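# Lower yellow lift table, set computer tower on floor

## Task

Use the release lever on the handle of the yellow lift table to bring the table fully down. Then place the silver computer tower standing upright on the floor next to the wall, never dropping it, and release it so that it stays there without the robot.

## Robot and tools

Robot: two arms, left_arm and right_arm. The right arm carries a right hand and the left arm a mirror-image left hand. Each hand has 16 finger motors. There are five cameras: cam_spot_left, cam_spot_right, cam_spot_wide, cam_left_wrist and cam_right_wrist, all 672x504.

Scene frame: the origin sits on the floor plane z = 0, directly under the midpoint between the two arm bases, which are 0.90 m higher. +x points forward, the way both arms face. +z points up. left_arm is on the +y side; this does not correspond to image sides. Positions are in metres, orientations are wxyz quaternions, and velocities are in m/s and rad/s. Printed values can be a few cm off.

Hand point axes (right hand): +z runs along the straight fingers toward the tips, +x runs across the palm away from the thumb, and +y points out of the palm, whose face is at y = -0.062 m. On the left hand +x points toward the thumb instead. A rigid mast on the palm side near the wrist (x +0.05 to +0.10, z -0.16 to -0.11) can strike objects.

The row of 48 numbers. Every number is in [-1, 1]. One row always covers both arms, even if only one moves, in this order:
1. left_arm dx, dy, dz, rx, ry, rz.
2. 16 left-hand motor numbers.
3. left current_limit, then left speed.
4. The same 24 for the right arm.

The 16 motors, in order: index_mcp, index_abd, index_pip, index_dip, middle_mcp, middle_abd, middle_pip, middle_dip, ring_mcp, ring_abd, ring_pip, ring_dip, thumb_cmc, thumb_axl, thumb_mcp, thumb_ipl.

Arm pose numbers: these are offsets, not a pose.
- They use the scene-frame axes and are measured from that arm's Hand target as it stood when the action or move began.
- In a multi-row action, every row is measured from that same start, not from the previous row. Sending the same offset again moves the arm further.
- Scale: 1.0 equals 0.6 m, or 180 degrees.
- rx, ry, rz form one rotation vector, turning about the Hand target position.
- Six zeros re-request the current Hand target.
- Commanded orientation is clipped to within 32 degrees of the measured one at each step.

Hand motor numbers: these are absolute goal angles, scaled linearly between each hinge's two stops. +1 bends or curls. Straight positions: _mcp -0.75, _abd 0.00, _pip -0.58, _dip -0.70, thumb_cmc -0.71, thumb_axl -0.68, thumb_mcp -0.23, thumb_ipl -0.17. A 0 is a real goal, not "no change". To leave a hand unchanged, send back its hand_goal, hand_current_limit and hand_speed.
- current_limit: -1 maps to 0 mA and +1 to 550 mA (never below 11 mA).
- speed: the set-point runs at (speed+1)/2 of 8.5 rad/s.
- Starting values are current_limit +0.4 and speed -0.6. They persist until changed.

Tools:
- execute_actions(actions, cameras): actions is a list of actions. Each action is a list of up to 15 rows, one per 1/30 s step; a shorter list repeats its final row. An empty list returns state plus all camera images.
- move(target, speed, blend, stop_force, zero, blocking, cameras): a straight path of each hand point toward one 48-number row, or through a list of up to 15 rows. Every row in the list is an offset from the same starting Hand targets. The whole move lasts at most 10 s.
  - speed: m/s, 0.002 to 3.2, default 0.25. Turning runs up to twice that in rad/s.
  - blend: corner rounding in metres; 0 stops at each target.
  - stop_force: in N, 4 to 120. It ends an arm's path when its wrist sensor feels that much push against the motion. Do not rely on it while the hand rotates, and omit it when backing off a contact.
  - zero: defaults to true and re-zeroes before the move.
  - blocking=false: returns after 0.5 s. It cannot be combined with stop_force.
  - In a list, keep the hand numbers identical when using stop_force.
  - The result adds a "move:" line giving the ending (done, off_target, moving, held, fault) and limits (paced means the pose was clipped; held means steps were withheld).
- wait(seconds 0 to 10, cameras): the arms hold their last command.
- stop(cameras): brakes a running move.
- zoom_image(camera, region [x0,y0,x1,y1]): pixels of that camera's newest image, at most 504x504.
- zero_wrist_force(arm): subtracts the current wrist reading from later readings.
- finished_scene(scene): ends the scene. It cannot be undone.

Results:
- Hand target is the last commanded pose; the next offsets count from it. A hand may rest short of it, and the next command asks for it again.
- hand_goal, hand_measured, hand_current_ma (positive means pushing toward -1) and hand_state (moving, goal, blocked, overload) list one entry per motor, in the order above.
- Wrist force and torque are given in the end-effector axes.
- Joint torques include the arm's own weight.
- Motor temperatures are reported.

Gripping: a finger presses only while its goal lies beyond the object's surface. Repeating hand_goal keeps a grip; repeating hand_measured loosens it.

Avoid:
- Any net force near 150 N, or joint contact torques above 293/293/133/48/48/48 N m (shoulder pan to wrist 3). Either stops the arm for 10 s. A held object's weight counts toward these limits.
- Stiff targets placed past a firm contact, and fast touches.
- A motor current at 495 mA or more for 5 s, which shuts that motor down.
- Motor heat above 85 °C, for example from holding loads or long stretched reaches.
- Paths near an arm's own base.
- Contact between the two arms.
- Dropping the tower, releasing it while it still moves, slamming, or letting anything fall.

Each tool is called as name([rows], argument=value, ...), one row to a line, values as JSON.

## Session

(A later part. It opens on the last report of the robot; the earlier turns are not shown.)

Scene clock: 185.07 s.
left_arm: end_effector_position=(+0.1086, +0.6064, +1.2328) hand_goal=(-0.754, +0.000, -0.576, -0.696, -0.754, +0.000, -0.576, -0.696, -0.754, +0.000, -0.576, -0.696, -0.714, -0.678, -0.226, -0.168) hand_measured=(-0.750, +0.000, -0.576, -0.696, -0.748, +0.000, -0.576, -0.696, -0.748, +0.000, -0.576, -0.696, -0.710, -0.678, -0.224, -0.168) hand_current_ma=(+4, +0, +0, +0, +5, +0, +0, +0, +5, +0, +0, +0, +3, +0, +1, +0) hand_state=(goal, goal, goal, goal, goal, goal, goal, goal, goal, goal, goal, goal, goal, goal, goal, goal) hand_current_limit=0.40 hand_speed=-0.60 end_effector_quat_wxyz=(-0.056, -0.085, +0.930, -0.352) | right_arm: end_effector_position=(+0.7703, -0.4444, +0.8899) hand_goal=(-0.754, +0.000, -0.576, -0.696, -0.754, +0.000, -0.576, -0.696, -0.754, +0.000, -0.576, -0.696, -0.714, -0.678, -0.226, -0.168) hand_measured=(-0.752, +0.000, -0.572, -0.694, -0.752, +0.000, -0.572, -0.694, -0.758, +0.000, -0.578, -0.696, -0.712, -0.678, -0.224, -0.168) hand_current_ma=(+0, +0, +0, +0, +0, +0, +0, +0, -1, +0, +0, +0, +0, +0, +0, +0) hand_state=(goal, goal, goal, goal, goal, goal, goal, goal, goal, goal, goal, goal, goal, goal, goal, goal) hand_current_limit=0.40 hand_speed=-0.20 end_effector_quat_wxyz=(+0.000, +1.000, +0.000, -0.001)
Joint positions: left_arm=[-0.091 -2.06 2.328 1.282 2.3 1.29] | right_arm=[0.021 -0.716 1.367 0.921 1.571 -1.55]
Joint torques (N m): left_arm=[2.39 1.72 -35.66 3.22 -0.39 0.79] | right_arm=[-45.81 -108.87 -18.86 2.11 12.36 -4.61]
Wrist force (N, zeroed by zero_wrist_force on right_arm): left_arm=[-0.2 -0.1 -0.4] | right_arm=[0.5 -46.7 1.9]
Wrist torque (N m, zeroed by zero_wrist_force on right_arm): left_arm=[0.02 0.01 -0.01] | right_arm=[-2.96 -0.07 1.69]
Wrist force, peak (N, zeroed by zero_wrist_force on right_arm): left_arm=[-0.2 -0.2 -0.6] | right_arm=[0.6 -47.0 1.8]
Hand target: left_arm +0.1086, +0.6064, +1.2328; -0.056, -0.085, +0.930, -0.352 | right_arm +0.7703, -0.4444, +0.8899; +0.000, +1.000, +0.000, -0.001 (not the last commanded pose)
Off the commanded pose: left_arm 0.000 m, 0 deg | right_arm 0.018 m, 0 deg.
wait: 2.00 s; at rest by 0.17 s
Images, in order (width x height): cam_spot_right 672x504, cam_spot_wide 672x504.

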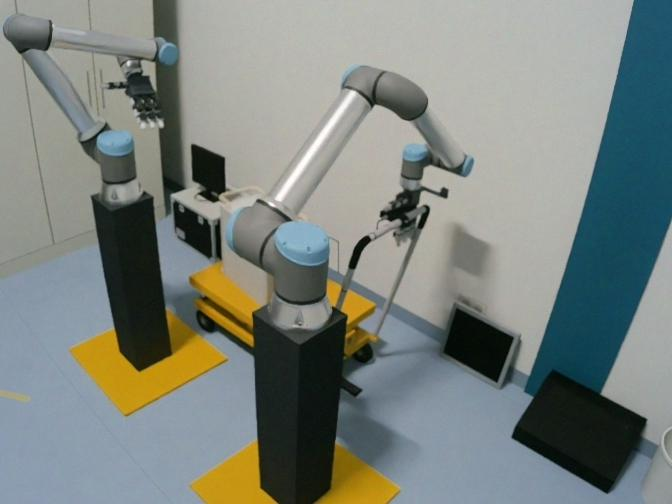

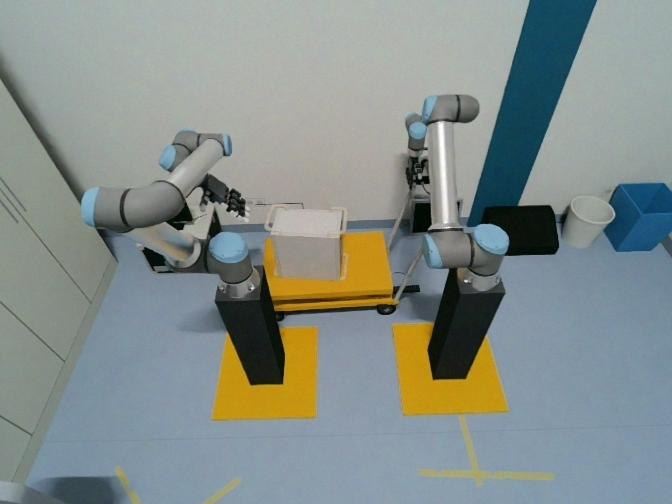

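move([
  [0,0,0,0,0,0,-0.754,0,-0.576,-0.696,-0.754,0,-0.576,-0.696,-0.754,0,-0.576,-0.696,-0.714,-0.678,-0.226,-0.168,0.4,-0.6,0.0,0.1,0,0,0,0,-0.754,0,-0.576,-0.696,-0.754,0,-0.576,-0.696,-0.754,0,-0.576,-0.696,-0.714,-0.678,-0.226,-0.168,0.4,-0.2],
], speed=0.04, cameras=["cam_spot_left"])

zoom_image(camera="cam_spot_left", region=[130, 180, 480, 504])

move([
  [0,0,0,0,0,0,-0.754,0,-0.576,-0.696,-0.754,0,-0.576,-0.696,-0.754,0,-0.576,-0.696,-0.714,-0.678,-0.226,-0.168,0.4,-0.6,0.0,0.0,0.5,0,0,0,-0.754,0,-0.576,-0.696,-0.754,0,-0.576,-0.696,-0.754,0,-0.576,-0.696,-0.714,-0.678,-0.226,-0.168,0.4,-0.2],
], speed=0.25, cameras=["cam_spot_wide","cam_spot_right","cam_right_wrist"])

zoom_image(camera="cam_spot_wide", region=[200, 180, 440, 340])

Scene clock: 189.73 s.
left_arm: end_effector_position=(+0.1086, +0.6064, +1.2328) hand_goal=(-0.754, +0.000, -0.576, -0.696, -0.754, +0.000, -0.576, -0.696, -0.754, +0.000, -0.576, -0.696, -0.714, -0.678, -0.226, -0.168) hand_measured=(-0.750, +0.000, -0.576, -0.696, -0.748, +0.000, -0.576, -0.696, -0.748, +0.000, -0.576, -0.696, -0.710, -0.678, -0.224, -0.168) hand_current_ma=(+4, +0, +0, +0, +5, +0, +0, +0, +5, +0, +0, +0, +3, +0, +1, +0) hand_state=(goal, goal, goal, goal, goal, goal, goal, goal, goal, goal, goal, goal, goal, goal, goal, goal) hand_current_limit=0.40 hand_speed=-0.60 end_effector_quat_wxyz=(-0.056, -0.085, +0.930, -0.352) | right_arm: end_effector_position=(+0.7703, -0.3847, +0.8899) hand_goal=(-0.754, +0.000, -0.576, -0.696, -0.754, +0.000, -0.576, -0.696, -0.754, +0.000, -0.576, -0.696, -0.714, -0.678, -0.226, -0.168) hand_measured=(-0.752, +0.000, -0.572, -0.694, -0.752, +0.000, -0.572, -0.694, -0.756, +0.000, -0.578, -0.696, -0.712, -0.678, -0.224, -0.168) hand_current_ma=(+0, +0, +0, +0, +0, +0, +0, +0, +0, +0, +0, +0, +0, +0, +0, +0) hand_state=(goal, goal, goal, goal, goal, goal, goal, goal, goal, goal, goal, goal, goal, goal, goal, goal) hand_current_limit=0.40 hand_speed=-0.20 end_effector_quat_wxyz=(+0.000, +1.000, +0.000, -0.001)
Joint positions: left_arm=[-0.091 -2.06 2.328 1.282 2.3 1.29] | right_arm=[0.095 -0.694 1.323 0.943 1.571 -1.476]
Joint torques (N m): left_arm=[1.94 2.23 -36.01 3.39 -0.23 0.94] | right_arm=[16.27 -81.75 -46.59 6.79 -1.84 2.14]
Wrist force (N, zeroed by zero_wrist_force on right_arm): left_arm=[0.0 -0.2 0.0] | right_arm=[2.3 1.0 0.1]
Wrist torque (N m, zeroed by zero_wrist_force on right_arm): left_arm=[-0.02 0.01 0.01] | right_arm=[0.13 -0.31 0.07]
Wrist force, peak (N, zeroed by zero_wrist_force on right_arm): left_arm=[-0.5 -0.4 -0.5] | right_arm=[0.7 -47.0 1.6]
Hand target: left_arm +0.1086, +0.6064, +1.2328; -0.056, -0.085, +0.930, -0.352 | right_arm +0.7703, -0.3844, +0.8899; +0.000, +1.000, +0.000, -0.001
Off the commanded pose: left_arm 0.000 m, 0 deg | right_arm 0.000 m, 0 deg.
move: done
Images, in order (width x height): cam_spot_left 672x504.

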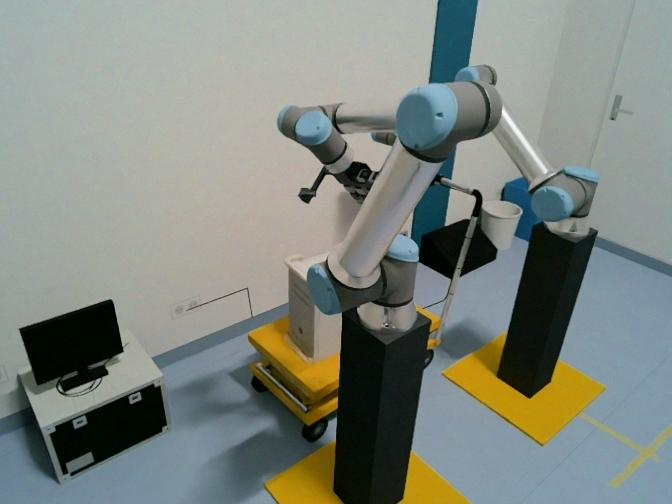

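Scaled by 1.440 from the camera's 672x504 image, which has a finer 960x720 frame.

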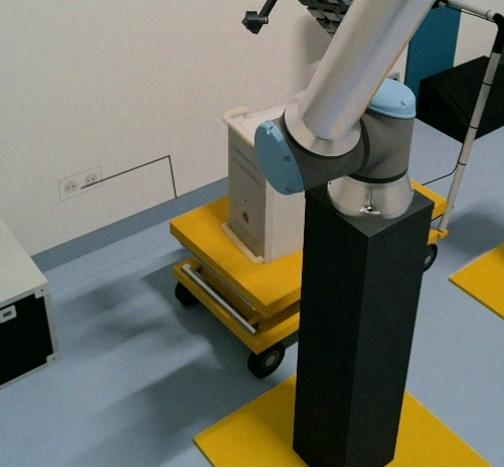

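Scene clock: 191.67 s.
left_arm: end_effector_position=(+0.1086, +0.6064, +1.2328) hand_goal=(-0.754, +0.000, -0.576, -0.696, -0.754, +0.000, -0.576, -0.696, -0.754, +0.000, -0.576, -0.696, -0.714, -0.678, -0.226, -0.168) hand_measured=(-0.750, +0.000, -0.576, -0.696, -0.748, +0.000, -0.576, -0.696, -0.748, +0.000, -0.576, -0.696, -0.710, -0.678, -0.224, -0.168) hand_current_ma=(+4, +0, +0, +0, +5, +0, +0, +0, +5, +0, +0, +0, +3, +0, +1, +0) hand_state=(goal, goal, goal, goal, goal, goal, goal, goal, goal, goal, goal, goal, goal, goal, goal, goal) hand_current_limit=0.40 hand_speed=-0.60 end_effector_quat_wxyz=(-0.056, -0.085, +0.930, -0.352) | right_arm: end_effector_position=(+0.7703, -0.3844, +1.1897) hand_goal=(-0.754, +0.000, -0.576, -0.696, -0.754, +0.000, -0.576, -0.696, -0.754, +0.000, -0.576, -0.696, -0.714, -0.678, -0.226, -0.168) hand_measured=(-0.752, +0.000, -0.572, -0.694, -0.752, +0.000, -0.572, -0.694, -0.756, +0.000, -0.578, -0.696, -0.712, -0.678, -0.224, -0.168) hand_current_ma=(+0, +0, +0, +0, +0, +0, +0, +0, +0, +0, +0, +0, +0, +0, +1, +0) hand_state=(goal, goal, goal, goal, goal, goal, goal, goal, goal, goal, goal, goal, goal, goal, goal, goal) hand_current_limit=0.40 hand_speed=-0.20 end_effector_quat_wxyz=(+0.000, +1.000, +0.000, -0.001)
Joint positions: left_arm=[-0.091 -2.06 2.328 1.282 2.3 1.29] | right_arm=[0.095 -0.909 1.135 1.346 1.571 -1.476]
Joint torques (N m): left_arm=[1.22 3.26 -35.54 3.38 -0.4 0.71] | right_arm=[-10.88 -104.54 -55.24 6.73 -0.98 2.41]
Wrist force (N, zeroed by zero_wrist_force on right_arm): left_arm=[-0.5 0.2 0.1] | right_arm=[2.4 1.5 -0.4]
Wrist torque (N m, zeroed by zero_wrist_force on right_arm): left_arm=[0.02 0.06 -0.05] | right_arm=[0.31 -0.28 0.05]
Wrist force, peak (N, zeroed by zero_wrist_force on right_arm): left_arm=[-0.2 -0.3 -0.6] | right_arm=[2.3 1.9 -1.8]
Hand target: left_arm +0.1086, +0.6064, +1.2328; -0.056, -0.085, +0.930, -0.352 | right_arm +0.7703, -0.3844, +1.1899; +0.000, +1.000, +0.000, -0.001
Off the commanded pose: left_arm 0.000 m, 0 deg | right_arm 0.000 m, 0 deg.
move: done
Images, in order (width x height): cam_spot_right 672x504, cam_spot_wide 672x504, cam_right_wrist 672x504.

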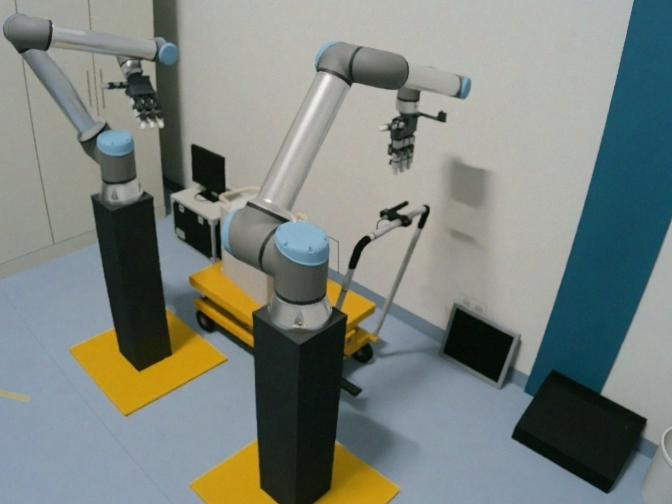

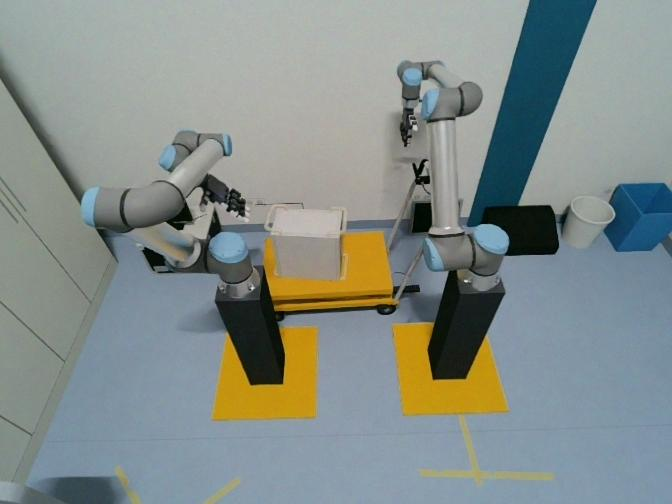

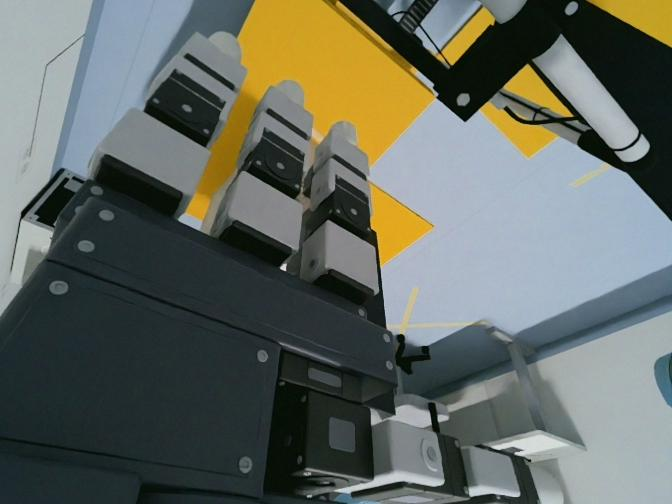

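Scaled by 2.100 from the camera's 672x504 image, which has a finer 960x720 frame.

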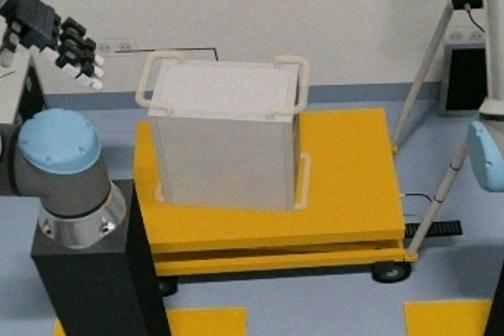

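move([
  [0.432,0.123,-0.026,0.1476,0.2187,0.6313,-0.754,0,-0.576,-0.696,-0.754,0,-0.576,-0.696,-0.754,0,-0.576,-0.696,-0.714,-0.678,-0.226,-0.168,0.4,-0.6,0.0,0.0,0,0,0,0,-0.754,0,-0.576,-0.696,-0.754,0,-0.576,-0.696,-0.754,0,-0.576,-0.696,-0.714,-0.678,-0.226,-0.168,0.4,-0.2],
], speed=0.3, cameras=["cam_left_wrist","cam_spot_wide","cam_spot_left"])

Scene clock: 219.77 s.
left_arm: end_effector_position=(+0.3677, +0.6802, +1.2172) hand_goal=(-0.754, +0.000, -0.576, -0.696, -0.754, +0.000, -0.576, -0.696, -0.754, +0.000, -0.576, -0.696, -0.714, -0.678, -0.226, -0.168) hand_measured=(-0.750, +0.000, -0.576, -0.696, -0.748, +0.000, -0.576, -0.696, -0.748, +0.000, -0.576, -0.696, -0.712, -0.678, -0.224, -0.168) hand_current_ma=(+4, +0, +0, +0, +5, +0, +0, +0, +5, +0, +0, +0, +2, +0, +2, +0) hand_state=(goal, goal, goal, goal, goal, goal, goal, goal, goal, goal, goal, goal, goal, goal, goal, goal) hand_current_limit=0.40 hand_speed=-0.60 end_effector_quat_wxyz=(-0.014, +0.905, -0.425, +0.013) | right_arm: end_effector_position=(+0.7703, -0.3844, +1.1899) hand_goal=(-0.754, +0.000, -0.576, -0.696, -0.754, +0.000, -0.576, -0.696, -0.754, +0.000, -0.576, -0.696, -0.714, -0.678, -0.226, -0.168) hand_measured=(-0.752, +0.000, -0.572, -0.694, -0.752, +0.000, -0.572, -0.694, -0.756, +0.000, -0.578, -0.696, -0.712, -0.678, -0.224, -0.168) hand_current_ma=(+0, +0, +0, +0, +0, +0, +0, +0, +0, +0, +0, +0, +0, +0, +1, +0) hand_state=(goal, goal, goal, goal, goal, goal, goal, goal, goal, goal, goal, goal, goal, goal, goal, goal) hand_current_limit=0.40 hand_speed=-0.20 end_effector_quat_wxyz=(+0.000, +1.000, +0.000, -0.001)
Joint positions: left_arm=[0.059 -1.547 1.948 1.135 1.56 -0.633] | right_arm=[0.095 -0.909 1.135 1.346 1.571 -1.476]
Joint torques (N m): left_arm=[-9.01 -25.29 -40.84 6.8 -3.24 -2.44] | right_arm=[-13.01 -97.7 -54.71 6.65 -1.95 2.39]
Wrist force (N, zeroed by zero_wrist_force on right_arm): left_arm=[0.1 -0.2 -0.1] | right_arm=[2.7 1.6 -0.4]
Wrist torque (N m, zeroed by zero_wrist_force on right_arm): left_arm=[-0.07 -0.06 0.06] | right_arm=[0.31 -0.30 0.07]
Wrist force, peak (N, zeroed by zero_wrist_force on right_arm): left_arm=[0.2 -0.5 -0.6] | right_arm=[2.6 2.2 -0.5]
Hand target: left_arm +0.3678, +0.6802, +1.2172; -0.014, +0.905, -0.425, +0.013 | right_arm +0.7703, -0.3844, +1.1899; +0.000, +1.000, +0.000, -0.001
Off the commanded pose: left_arm 0.000 m, 0 deg | right_arm 0.000 m, 0 deg.
move: done
Images, in order (width x height): cam_spot_left 672x504, cam_spot_wide 672x504, cam_left_wrist 672x504.

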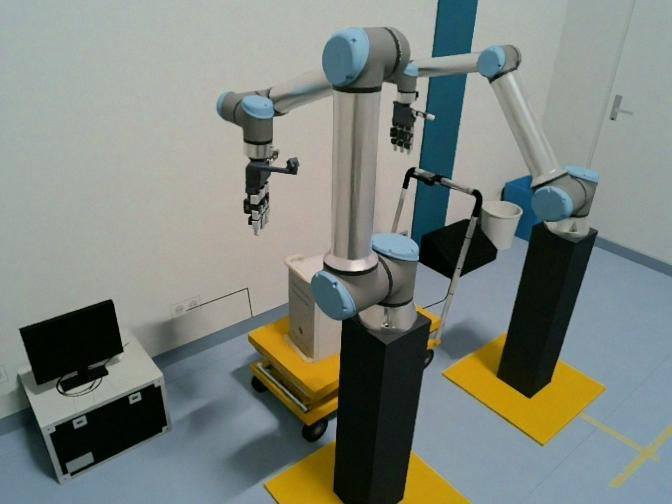

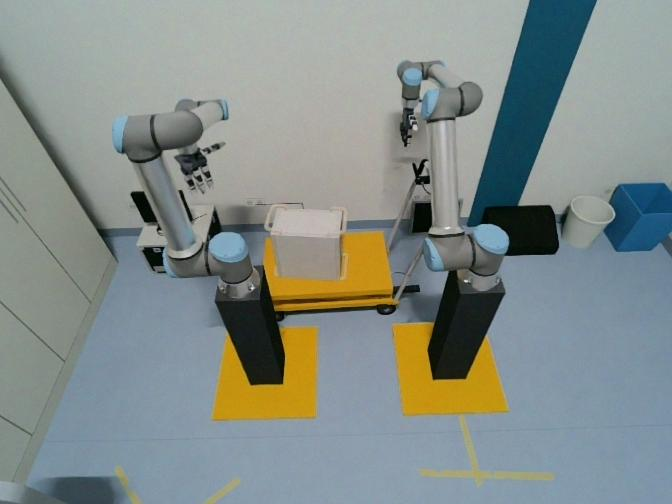

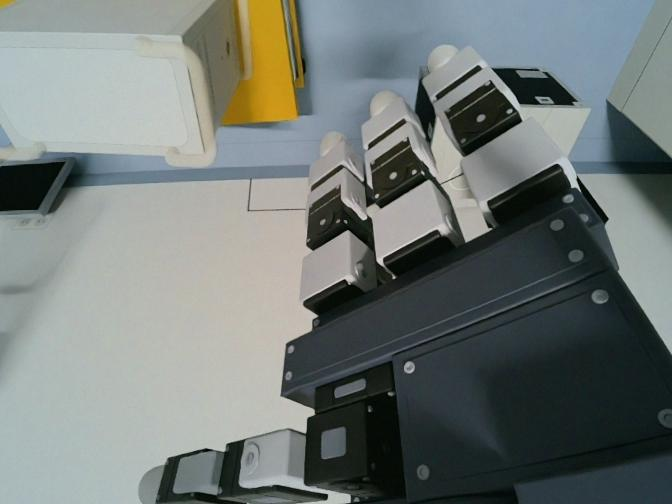

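zoom_image(camera="cam_left_wrist", region=[0, 0, 310, 232])

Scaled by 1.626 from the camera's 672x504 image, which has a finer 960x720 frame.

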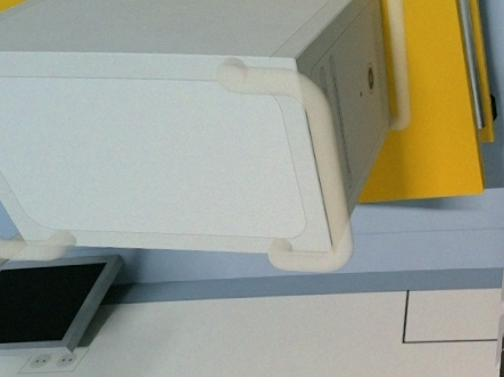

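zoom_image(camera="cam_spot_left", region=[210, 80, 330, 260])

zoom_image(camera="cam_spot_right", region=[350, 40, 480, 200])

zoom_image(camera="cam_spot_wide", region=[150, 80, 270, 210])

Scaled by 2.800 from the camera's 672x504 image, which has a finer 960x720 frame.

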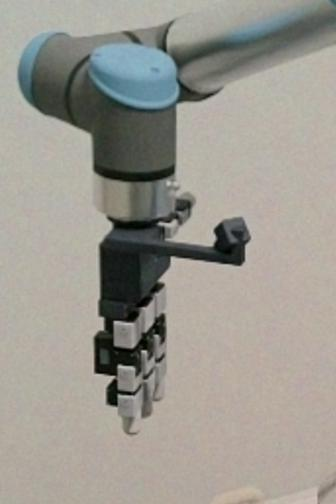

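This scene's latest camera images include none from cam_spot_right. They are from: cam_spot_left, cam_spot_wide, cam_left_wrist. cam_spot_right's image comes with the result of a call that names it in "cameras".

Scaled by 3.877 from the camera's 672x504 image, which has a finer 960x720 frame.

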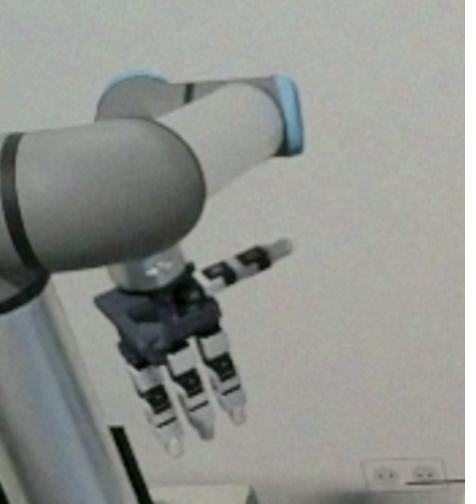

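move([
  [0.007,0.158,-0.417,0,0,-0.25,-0.754,0,-0.576,-0.696,-0.754,0,-0.576,-0.696,-0.754,0,-0.576,-0.696,-0.714,-0.678,-0.226,-0.168,0.4,-0.6,0.0,0.0,0,0,0,0,-0.754,0,-0.576,-0.696,-0.754,0,-0.576,-0.696,-0.754,0,-0.576,-0.696,-0.714,-0.678,-0.226,-0.168,0.4,-0.2],
], speed=0.3, cameras=["cam_left_wrist","cam_spot_right"])

zoom_image(camera="cam_left_wrist", region=[0, 0, 336, 252])

Scene clock: 260.83 s.
left_arm: end_effector_position=(+0.3719, +0.7750, +0.9671) hand_goal=(-0.754, +0.000, -0.576, -0.696, -0.754, +0.000, -0.576, -0.696, -0.754, +0.000, -0.576, -0.696, -0.714, -0.678, -0.226, -0.168) hand_measured=(-0.750, +0.000, -0.576, -0.696, -0.748, +0.000, -0.576, -0.696, -0.748, +0.000, -0.576, -0.696, -0.712, -0.678, -0.224, -0.168) hand_current_ma=(+4, +0, +0, +0, +5, +0, +0, +0, +5, +0, +0, +0, +2, +0, +2, +0) hand_state=(goal, goal, goal, goal, goal, goal, goal, goal, goal, goal, goal, goal, goal, goal, goal, goal) hand_current_limit=0.40 hand_speed=-0.60 end_effector_quat_wxyz=(+0.007, -0.674, +0.739, -0.017) | right_arm: end_effector_position=(+0.7703, -0.3844, +1.1899) hand_goal=(-0.754, +0.000, -0.576, -0.696, -0.754, +0.000, -0.576, -0.696, -0.754, +0.000, -0.576, -0.696, -0.714, -0.678, -0.226, -0.168) hand_measured=(-0.752, +0.000, -0.572, -0.694, -0.752, +0.000, -0.572, -0.694, -0.756, +0.000, -0.578, -0.696, -0.712, -0.678, -0.224, -0.168) hand_current_ma=(+0, +0, +0, +0, +0, +0, +0, +0, +0, +0, +0, +0, +0, +0, +1, +0) hand_state=(goal, goal, goal, goal, goal, goal, goal, goal, goal, goal, goal, goal, goal, goal, goal, goal) hand_current_limit=0.40 hand_speed=-0.20 end_effector_quat_wxyz=(+0.000, +1.000, +0.000, -0.001)
Joint positions: left_arm=[0.149 -1.194 2.048 0.686 1.591 0.241] | right_arm=[0.095 -0.909 1.135 1.346 1.571 -1.476]
Joint torques (N m): left_arm=[12.11 -45.41 -26.93 0.87 2.56 3.05] | right_arm=[-14.1 -94.03 -54.58 6.64 -1.91 2.37]
Wrist force (N, zeroed by zero_wrist_force on right_arm): left_arm=[0.1 -0.3 0.0] | right_arm=[2.7 1.7 -0.1]
Wrist torque (N m, zeroed by zero_wrist_force on right_arm): left_arm=[-0.09 -0.04 -0.12] | right_arm=[0.30 -0.31 0.08]
Wrist force, peak (N, zeroed by zero_wrist_force on right_arm): left_arm=[0.4 0.3 -1.4] | right_arm=[2.7 1.8 -0.3]
Hand target: left_arm +0.3720, +0.7750, +0.9670; +0.008, -0.673, +0.739, -0.017 | right_arm +0.7703, -0.3844, +1.1899; +0.000, +1.000, +0.000, -0.001
Off the commanded pose: left_arm 0.000 m, 0 deg | right_arm 0.000 m, 0 deg.
move: done
Images, in order (width x height): cam_spot_right 672x504, cam_left_wrist 672x504.

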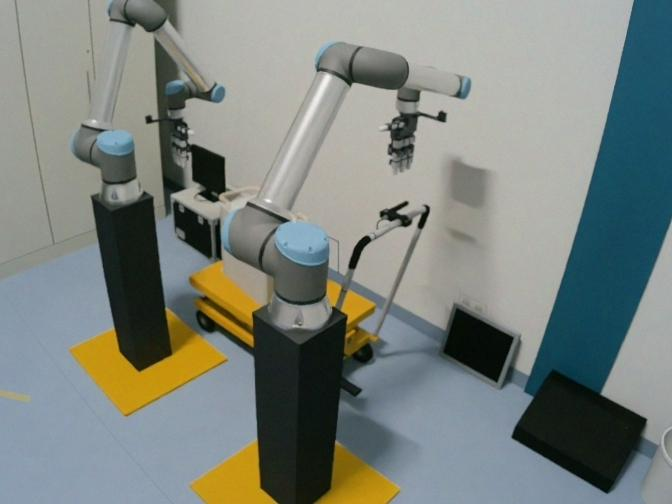

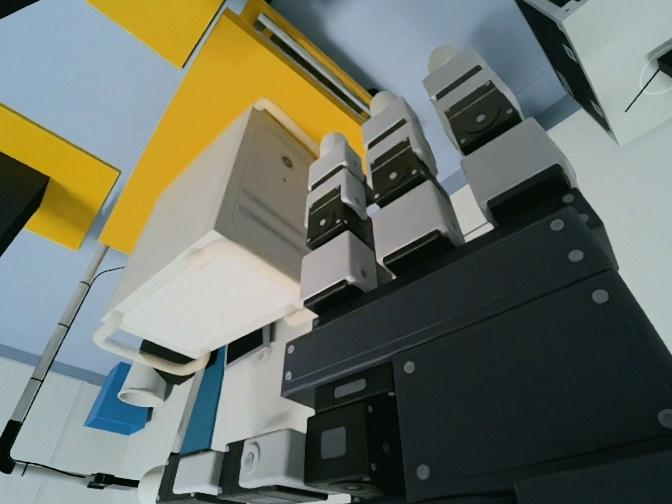

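Scaled by 1.500 from the camera's 672x504 image, which has a finer 960x720 frame.

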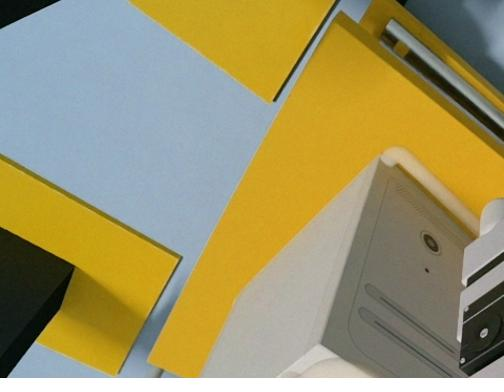

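move([
  [0.303,-0.438,0.073,0.191,0.191,0,-0.754,0,-0.576,-0.696,-0.754,0,-0.576,-0.696,-0.754,0,-0.576,-0.696,-0.714,-0.678,-0.226,-0.168,0.4,-0.6,0.0,0.0,0,0,0,0,-0.754,0,-0.576,-0.696,-0.754,0,-0.576,-0.696,-0.754,0,-0.576,-0.696,-0.714,-0.678,-0.226,-0.168,0.4,-0.2],
], speed=0.3, cameras=["cam_left_wrist"])

zoom_image(camera="cam_left_wrist", region=[100, 60, 500, 360])

Scene clock: 296.20 s.
left_arm: end_effector_position=(+0.5537, +0.5123, +1.0108) hand_goal=(-0.754, +0.000, -0.576, -0.696, -0.754, +0.000, -0.576, -0.696, -0.754, +0.000, -0.576, -0.696, -0.714, -0.678, -0.226, -0.168) hand_measured=(-0.756, +0.000, -0.576, -0.696, -0.756, +0.000, -0.576, -0.696, -0.756, +0.000, -0.576, -0.696, -0.716, -0.678, -0.224, -0.168) hand_current_ma=(-1, +0, +0, +0, -1, +0, +0, +0, -1, +0, +0, +0, -2, +0, +2, +0) hand_state=(goal, goal, goal, goal, goal, goal, goal, goal, goal, goal, goal, goal, goal, goal, goal, goal) hand_current_limit=0.40 hand_speed=-0.60 end_effector_quat_wxyz=(-0.012, -0.617, +0.681, +0.395) | right_arm: end_effector_position=(+0.7703, -0.3844, +1.1899) hand_goal=(-0.754, +0.000, -0.576, -0.696, -0.754, +0.000, -0.576, -0.696, -0.754, +0.000, -0.576, -0.696, -0.714, -0.678, -0.226, -0.168) hand_measured=(-0.752, +0.000, -0.572, -0.694, -0.752, +0.000, -0.572, -0.694, -0.756, +0.000, -0.578, -0.696, -0.712, -0.678, -0.224, -0.168) hand_current_ma=(+0, +0, +0, +0, +0, +0, +0, +0, +0, +0, +0, +0, +0, +0, +1, +0) hand_state=(goal, goal, goal, goal, goal, goal, goal, goal, goal, goal, goal, goal, goal, goal, goal, goal) hand_current_limit=0.40 hand_speed=-0.20 end_effector_quat_wxyz=(+0.000, +1.000, +0.000, -0.001)
Joint positions: left_arm=[-0.414 -0.731 1.582 1.494 1.291 -0.43] | right_arm=[0.095 -0.909 1.135 1.346 1.571 -1.476]
Joint torques (N m): left_arm=[-8.13 -77.41 -28.87 7.12 2.01 -2.63] | right_arm=[-12.27 -88.93 -54.13 6.46 -1.89 2.09]
Wrist force (N, zeroed by zero_wrist_force on right_arm): left_arm=[0.5 0.2 -1.3] | right_arm=[2.5 1.9 -0.4]
Wrist torque (N m, zeroed by zero_wrist_force on right_arm): left_arm=[0.04 -0.17 0.14] | right_arm=[0.36 -0.28 0.07]
Wrist force, peak (N, zeroed by zero_wrist_force on right_arm): left_arm=[1.4 -0.5 -1.9] | right_arm=[2.8 1.7 -0.3]
Hand target: left_arm +0.5538, +0.5122, +1.0108; -0.012, -0.616, +0.681, +0.395 | right_arm +0.7703, -0.3844, +1.1899; +0.000, +1.000, +0.000, -0.001
Off the commanded pose: left_arm 0.000 m, 0 deg | right_arm 0.000 m, 0 deg.
move: done
Images, in order (width x height): cam_left_wrist 672x504.

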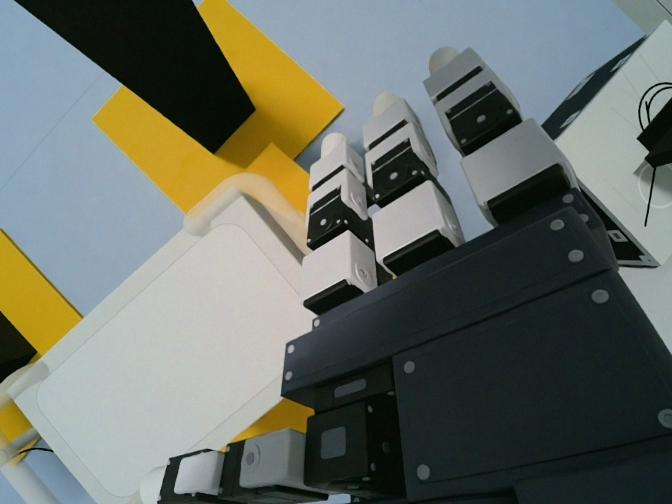

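Scaled by 1.260 from the camera's 672x504 image, which has a finer 960x720 frame.

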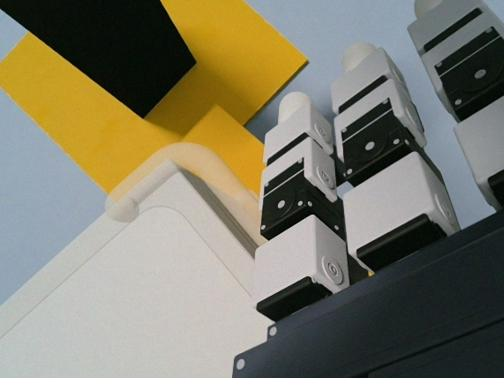

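move([
  [0.167,0.167,0,0,0,0,-0.754,0,-0.576,-0.696,-0.754,0,-0.576,-0.696,-0.754,0,-0.576,-0.696,-0.714,-0.678,-0.226,-0.168,0.4,-0.6,0.0,0.0,0,0,0,0,-0.754,0,-0.576,-0.696,-0.754,0,-0.576,-0.696,-0.754,0,-0.576,-0.696,-0.714,-0.678,-0.226,-0.168,0.4,-0.2],
], speed=0.3, cameras=["cam_left_wrist"])

zoom_image(camera="cam_left_wrist", region=[0, 120, 320, 440])

Scene clock: 303.37 s.
left_arm: end_effector_position=(+0.6538, +0.6123, +1.0108) hand_goal=(-0.754, +0.000, -0.576, -0.696, -0.754, +0.000, -0.576, -0.696, -0.754, +0.000, -0.576, -0.696, -0.714, -0.678, -0.226, -0.168) hand_measured=(-0.756, +0.000, -0.576, -0.696, -0.756, +0.000, -0.576, -0.696, -0.756, +0.000, -0.576, -0.696, -0.718, -0.678, -0.224, -0.168) hand_current_ma=(-2, +0, +0, +0, -2, +0, +0, +0, -2, +0, +0, +0, -2, +0, +2, +0) hand_state=(goal, goal, goal, goal, goal, goal, goal, goal, goal, goal, goal, goal, goal, goal, goal, goal) hand_current_limit=0.40 hand_speed=-0.60 end_effector_quat_wxyz=(-0.012, -0.616, +0.681, +0.395) | right_arm: end_effector_position=(+0.7703, -0.3844, +1.1899) hand_goal=(-0.754, +0.000, -0.576, -0.696, -0.754, +0.000, -0.576, -0.696, -0.754, +0.000, -0.576, -0.696, -0.714, -0.678, -0.226, -0.168) hand_measured=(-0.752, +0.000, -0.572, -0.694, -0.752, +0.000, -0.572, -0.694, -0.756, +0.000, -0.578, -0.696, -0.712, -0.678, -0.224, -0.168) hand_current_ma=(+0, +0, +0, +0, +0, +0, +0, +0, +0, +0, +0, +0, +0, +0, +1, +0) hand_state=(goal, goal, goal, goal, goal, goal, goal, goal, goal, goal, goal, goal, goal, goal, goal, goal) hand_current_limit=0.40 hand_speed=-0.20 end_effector_quat_wxyz=(+0.000, +1.000, +0.000, -0.001)
Joint positions: left_arm=[-0.253 -0.627 1.346 1.585 1.181 -0.306] | right_arm=[0.095 -0.909 1.135 1.346 1.571 -1.476]
Joint torques (N m): left_arm=[9.68 -83.37 -32.94 6.58 -3.74 3.39] | right_arm=[-10.15 -89.81 -54.69 6.84 -1.92 2.12]
Wrist force (N, zeroed by zero_wrist_force on right_arm): left_arm=[1.0 0.2 -0.8] | right_arm=[2.3 1.7 -0.4]
Wrist torque (N m, zeroed by zero_wrist_force on right_arm): left_arm=[-0.01 -0.21 0.00] | right_arm=[0.32 -0.26 0.05]
Wrist force, peak (N, zeroed by zero_wrist_force on right_arm): left_arm=[1.8 1.4 -0.8] | right_arm=[2.7 1.8 -0.5]
Hand target: left_arm +0.6540, +0.6124, +1.0108; -0.012, -0.616, +0.681, +0.395 | right_arm +0.7703, -0.3844, +1.1899; +0.000, +1.000, +0.000, -0.001
Off the commanded pose: left_arm 0.000 m, 0 deg | right_arm 0.000 m, 0 deg.
move: done
Images, in order (width x height): cam_left_wrist 672x504.

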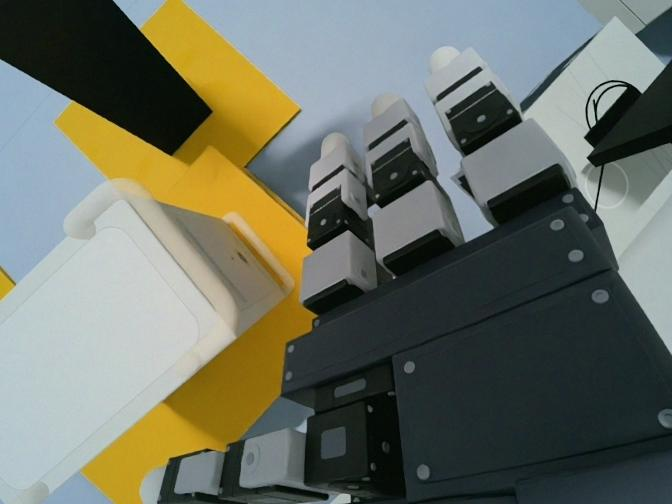

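Scaled by 1.575 from the camera's 672x504 image, which has a finer 960x720 frame.

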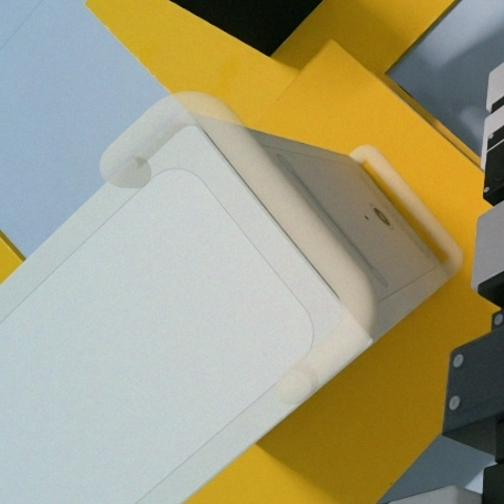

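move([
  [-0.033,-0.122,-0.267,-0.0063,-0.2859,0.4687,-0.754,0,-0.576,0.609,-0.754,0,-0.576,0.609,-0.754,0,-0.576,0.609,-0.714,-0.678,-0.226,-0.168,0.75,-0.4,0.0,0.0,0,0,0,0,-0.754,0,-0.576,-0.696,-0.754,0,-0.576,-0.696,-0.754,0,-0.576,-0.696,-0.714,-0.678,-0.226,-0.168,0.4,-0.2],
], speed=0.25, cameras=["cam_left_wrist","cam_spot_wide","cam_spot_left"])

Scene clock: 329.27 s.
left_arm: end_effector_position=(+0.6342, +0.5392, +0.8506) hand_goal=(-0.754, +0.000, -0.576, +0.608, -0.754, +0.000, -0.576, +0.608, -0.754, +0.000, -0.576, +0.608, -0.714, -0.678, -0.226, -0.168) hand_measured=(-0.756, +0.000, -0.576, +0.604, -0.756, +0.000, -0.576, +0.604, -0.756, +0.000, -0.576, +0.604, -0.718, -0.678, -0.224, -0.168) hand_current_ma=(-1, +0, +0, -2, -1, +0, +0, -2, -1, +0, +0, -3, -2, +0, +2, +0) hand_state=(goal, goal, goal, goal, goal, goal, goal, goal, goal, goal, goal, goal, goal, goal, goal, goal) hand_current_limit=0.75 hand_speed=-0.40 end_effector_quat_wxyz=(+0.001, +0.999, -0.052, +0.000) | right_arm: end_effector_position=(+0.7703, -0.3844, +1.1899) hand_goal=(-0.754, +0.000, -0.576, -0.696, -0.754, +0.000, -0.576, -0.696, -0.754, +0.000, -0.576, -0.696, -0.714, -0.678, -0.226, -0.168) hand_measured=(-0.752, +0.000, -0.572, -0.694, -0.752, +0.000, -0.572, -0.694, -0.756, +0.000, -0.578, -0.696, -0.712, -0.678, -0.224, -0.168) hand_current_ma=(+0, +0, +0, +0, +0, +0, +0, +0, +0, +0, +0, +0, +0, +0, +1, +0) hand_state=(goal, goal, goal, goal, goal, goal, goal, goal, goal, goal, goal, goal, goal, goal, goal, goal) hand_current_limit=0.40 hand_speed=-0.20 end_effector_quat_wxyz=(+0.000, +1.000, +0.000, -0.001)
Joint positions: left_arm=[-0.16 -0.895 1.836 0.63 1.572 -1.627] | right_arm=[0.095 -0.909 1.135 1.346 1.571 -1.476]
Joint torques (N m): left_arm=[-9.3 -77.86 -11.19 0.47 -3.18 -2.3] | right_arm=[-10.65 -91.1 -54.56 6.29 -1.76 1.93]
Wrist force (N, zeroed by zero_wrist_force on right_arm): left_arm=[0.1 0.2 -0.4] | right_arm=[2.4 1.8 -0.4]
Wrist torque (N m, zeroed by zero_wrist_force on right_arm): left_arm=[0.04 -0.05 0.07] | right_arm=[0.34 -0.27 0.06]
Wrist force, peak (N, zeroed by zero_wrist_force on right_arm): left_arm=[0.8 0.2 -1.3] | right_arm=[2.9 1.7 -0.3]
Hand target: left_arm +0.6342, +0.5392, +0.8506; +0.001, +0.999, -0.051, +0.000 | right_arm +0.7703, -0.3844, +1.1899; +0.000, +1.000, +0.000, -0.001
Off the commanded pose: left_arm 0.000 m, 0 deg | right_arm 0.000 m, 0 deg.
move: done
Images, in order (width x height): cam_spot_left 672x504, cam_spot_wide 672x504, cam_left_wrist 672x504.

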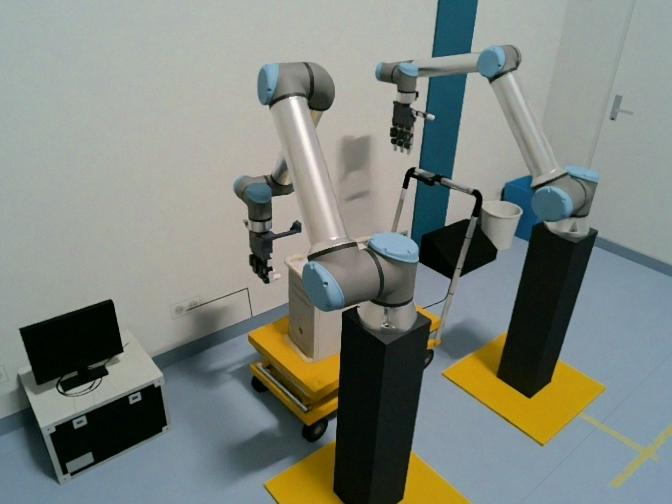

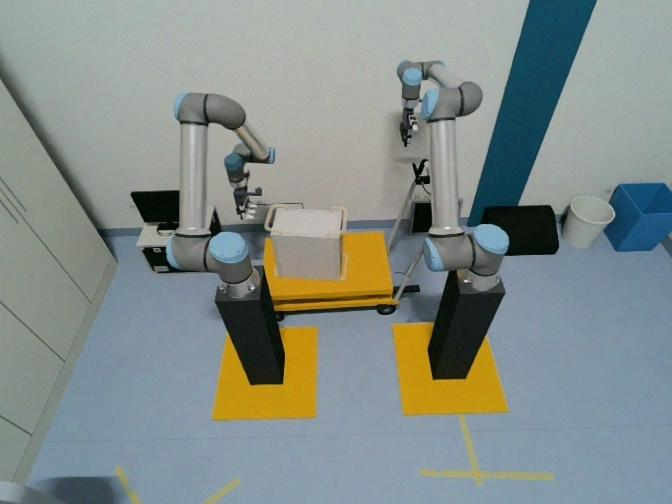

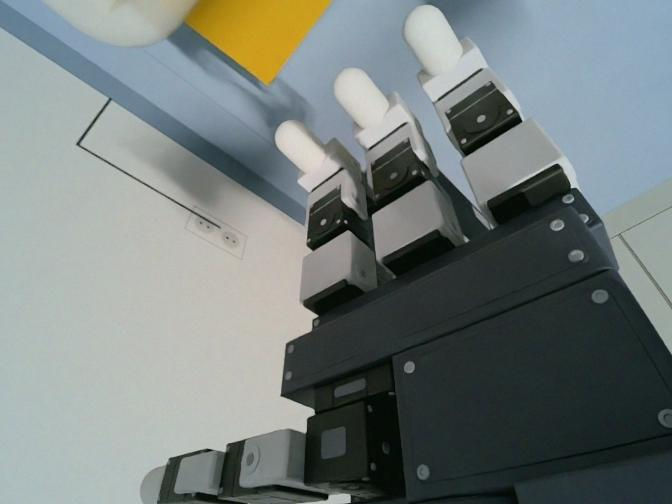

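execute_actions(actions=[])

Scene clock: 337.13 s.
left_arm: end_effector_position=(+0.6342, +0.5392, +0.8506) hand_goal=(-0.754, +0.000, -0.576, +0.608, -0.754, +0.000, -0.576, +0.608, -0.754, +0.000, -0.576, +0.608, -0.714, -0.678, -0.226, -0.168) hand_measured=(-0.756, +0.000, -0.576, +0.604, -0.756, +0.000, -0.576, +0.604, -0.756, +0.000, -0.576, +0.604, -0.718, -0.678, -0.224, -0.168) hand_current_ma=(-1, +0, +0, -2, -1, +0, +0, -2, -1, +0, +0, -3, -2, +0, +2, +0) hand_state=(goal, goal, goal, goal, goal, goal, goal, goal, goal, goal, goal, goal, goal, goal, goal, goal) hand_current_limit=0.75 hand_speed=-0.40 end_effector_quat_wxyz=(+0.001, +0.999, -0.052, +0.000) | right_arm: end_effector_position=(+0.7703, -0.3844, +1.1899) hand_goal=(-0.754, +0.000, -0.576, -0.696, -0.754, +0.000, -0.576, -0.696, -0.754, +0.000, -0.576, -0.696, -0.714, -0.678, -0.226, -0.168) hand_measured=(-0.752, +0.000, -0.572, -0.694, -0.752, +0.000, -0.572, -0.694, -0.756, +0.000, -0.578, -0.696, -0.712, -0.678, -0.224, -0.168) hand_current_ma=(+0, +0, +0, +0, +0, +0, +0, +0, +0, +0, +0, +0, +0, +0, +1, +0) hand_state=(goal, goal, goal, goal, goal, goal, goal, goal, goal, goal, goal, goal, goal, goal, goal, goal) hand_current_limit=0.40 hand_speed=-0.20 end_effector_quat_wxyz=(+0.000, +1.000, +0.000, -0.001)
Joint positions: left_arm=[-0.16 -0.895 1.836 0.629 1.572 -1.628] | right_arm=[0.095 -0.909 1.135 1.346 1.571 -1.476]
Joint velocities: within noise
Joint torques (N m): left_arm=[-10.07 -78.81 -13.12 0.6 -3.01 -2.37] | right_arm=[-10.47 -90.06 -54.31 6.35 -1.72 1.84]
Motor temperatures (°C): left_arm=[32 29 31 34 35 37] | right_arm=[25 34 28 30 42 34]
Wrist force (N, zeroed by zero_wrist_force on right_arm): left_arm=[0.0 0.2 -0.4] | right_arm=[2.1 1.9 -0.3]
Wrist torque (N m, zeroed by zero_wrist_force on right_arm): left_arm=[0.02 -0.03 0.05] | right_arm=[0.36 -0.23 0.04]
Wrist force, peak (N, zeroed by zero_wrist_force on right_arm): left_arm=[0.2 0.5 -0.8] | right_arm=[2.6 2.1 -0.4]
Hand target: left_arm +0.6342, +0.5392, +0.8506; +0.001, +0.999, -0.051, +0.000 | right_arm +0.7703, -0.3844, +1.1899; +0.000, +1.000, +0.000, -0.001
Off the commanded pose: left_arm 0.000 m, 0 deg | right_arm 0.000 m, 0 deg.

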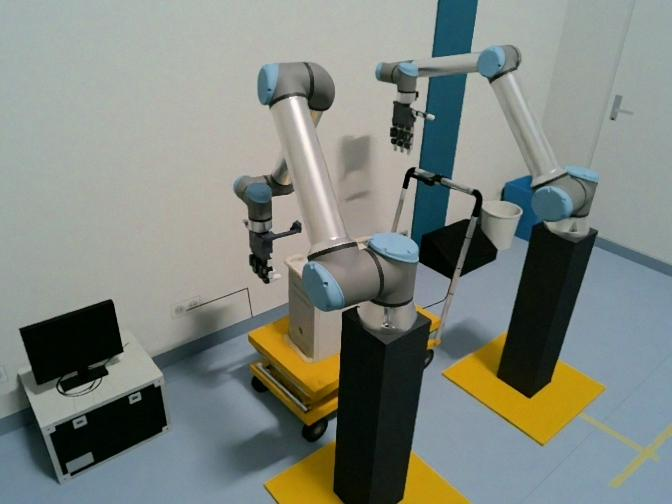

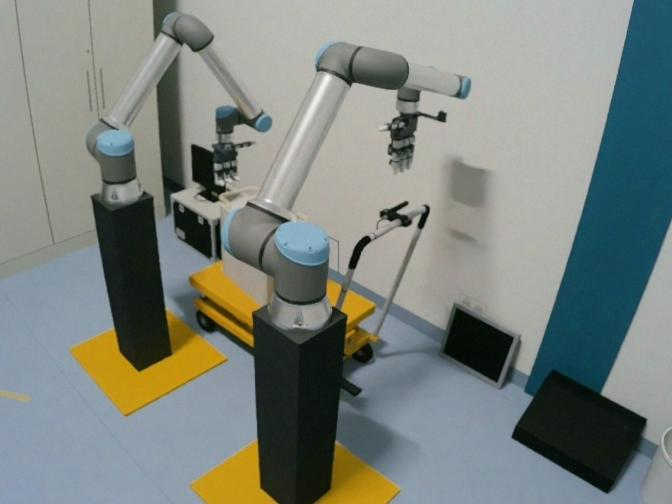

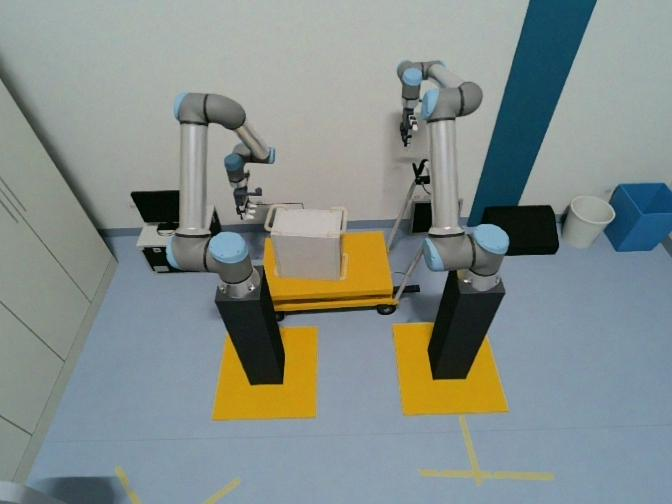

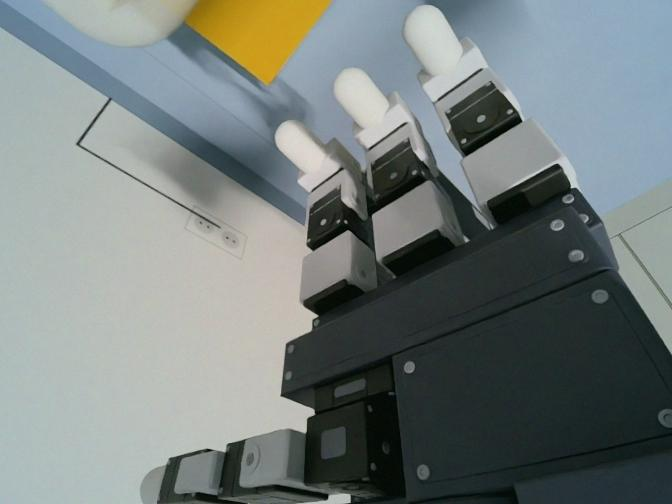

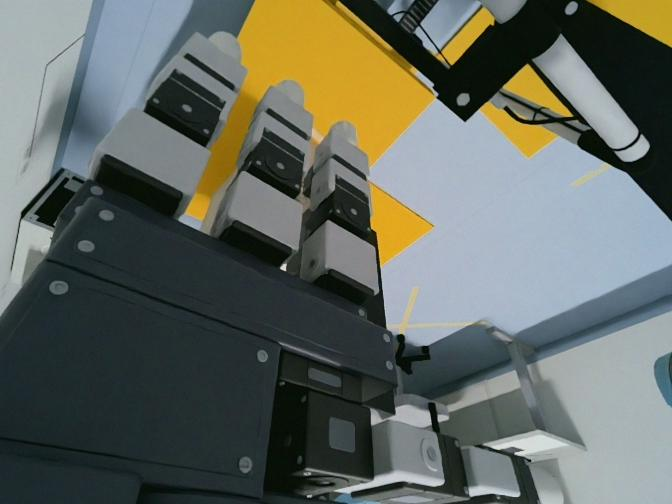

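zoom_image(camera="cam_spot_wide", region=[180, 150, 420, 330])

zoom_image(camera="cam_spot_left", region=[220, 200, 460, 400])

zoom_image(camera="cam_spot_right", region=[180, 160, 400, 330])

Scaled by 2.100 from the camera's 672x504 image, which has a finer 960x720 frame.

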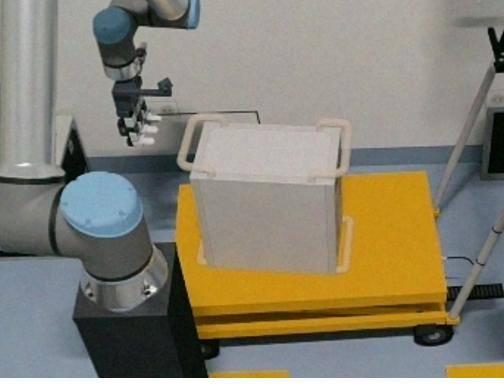

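Scaled by 2.100 from the camera's 672x504 image, which has a finer 960x720 frame.

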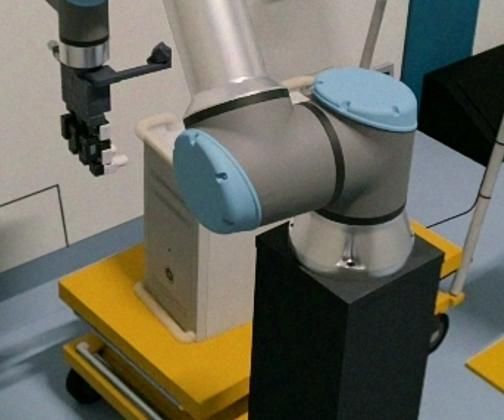

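Scaled by 2.291 from the camera's 672x504 image, which has a finer 960x720 frame.

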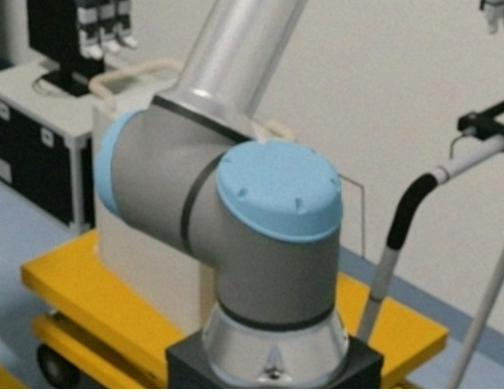

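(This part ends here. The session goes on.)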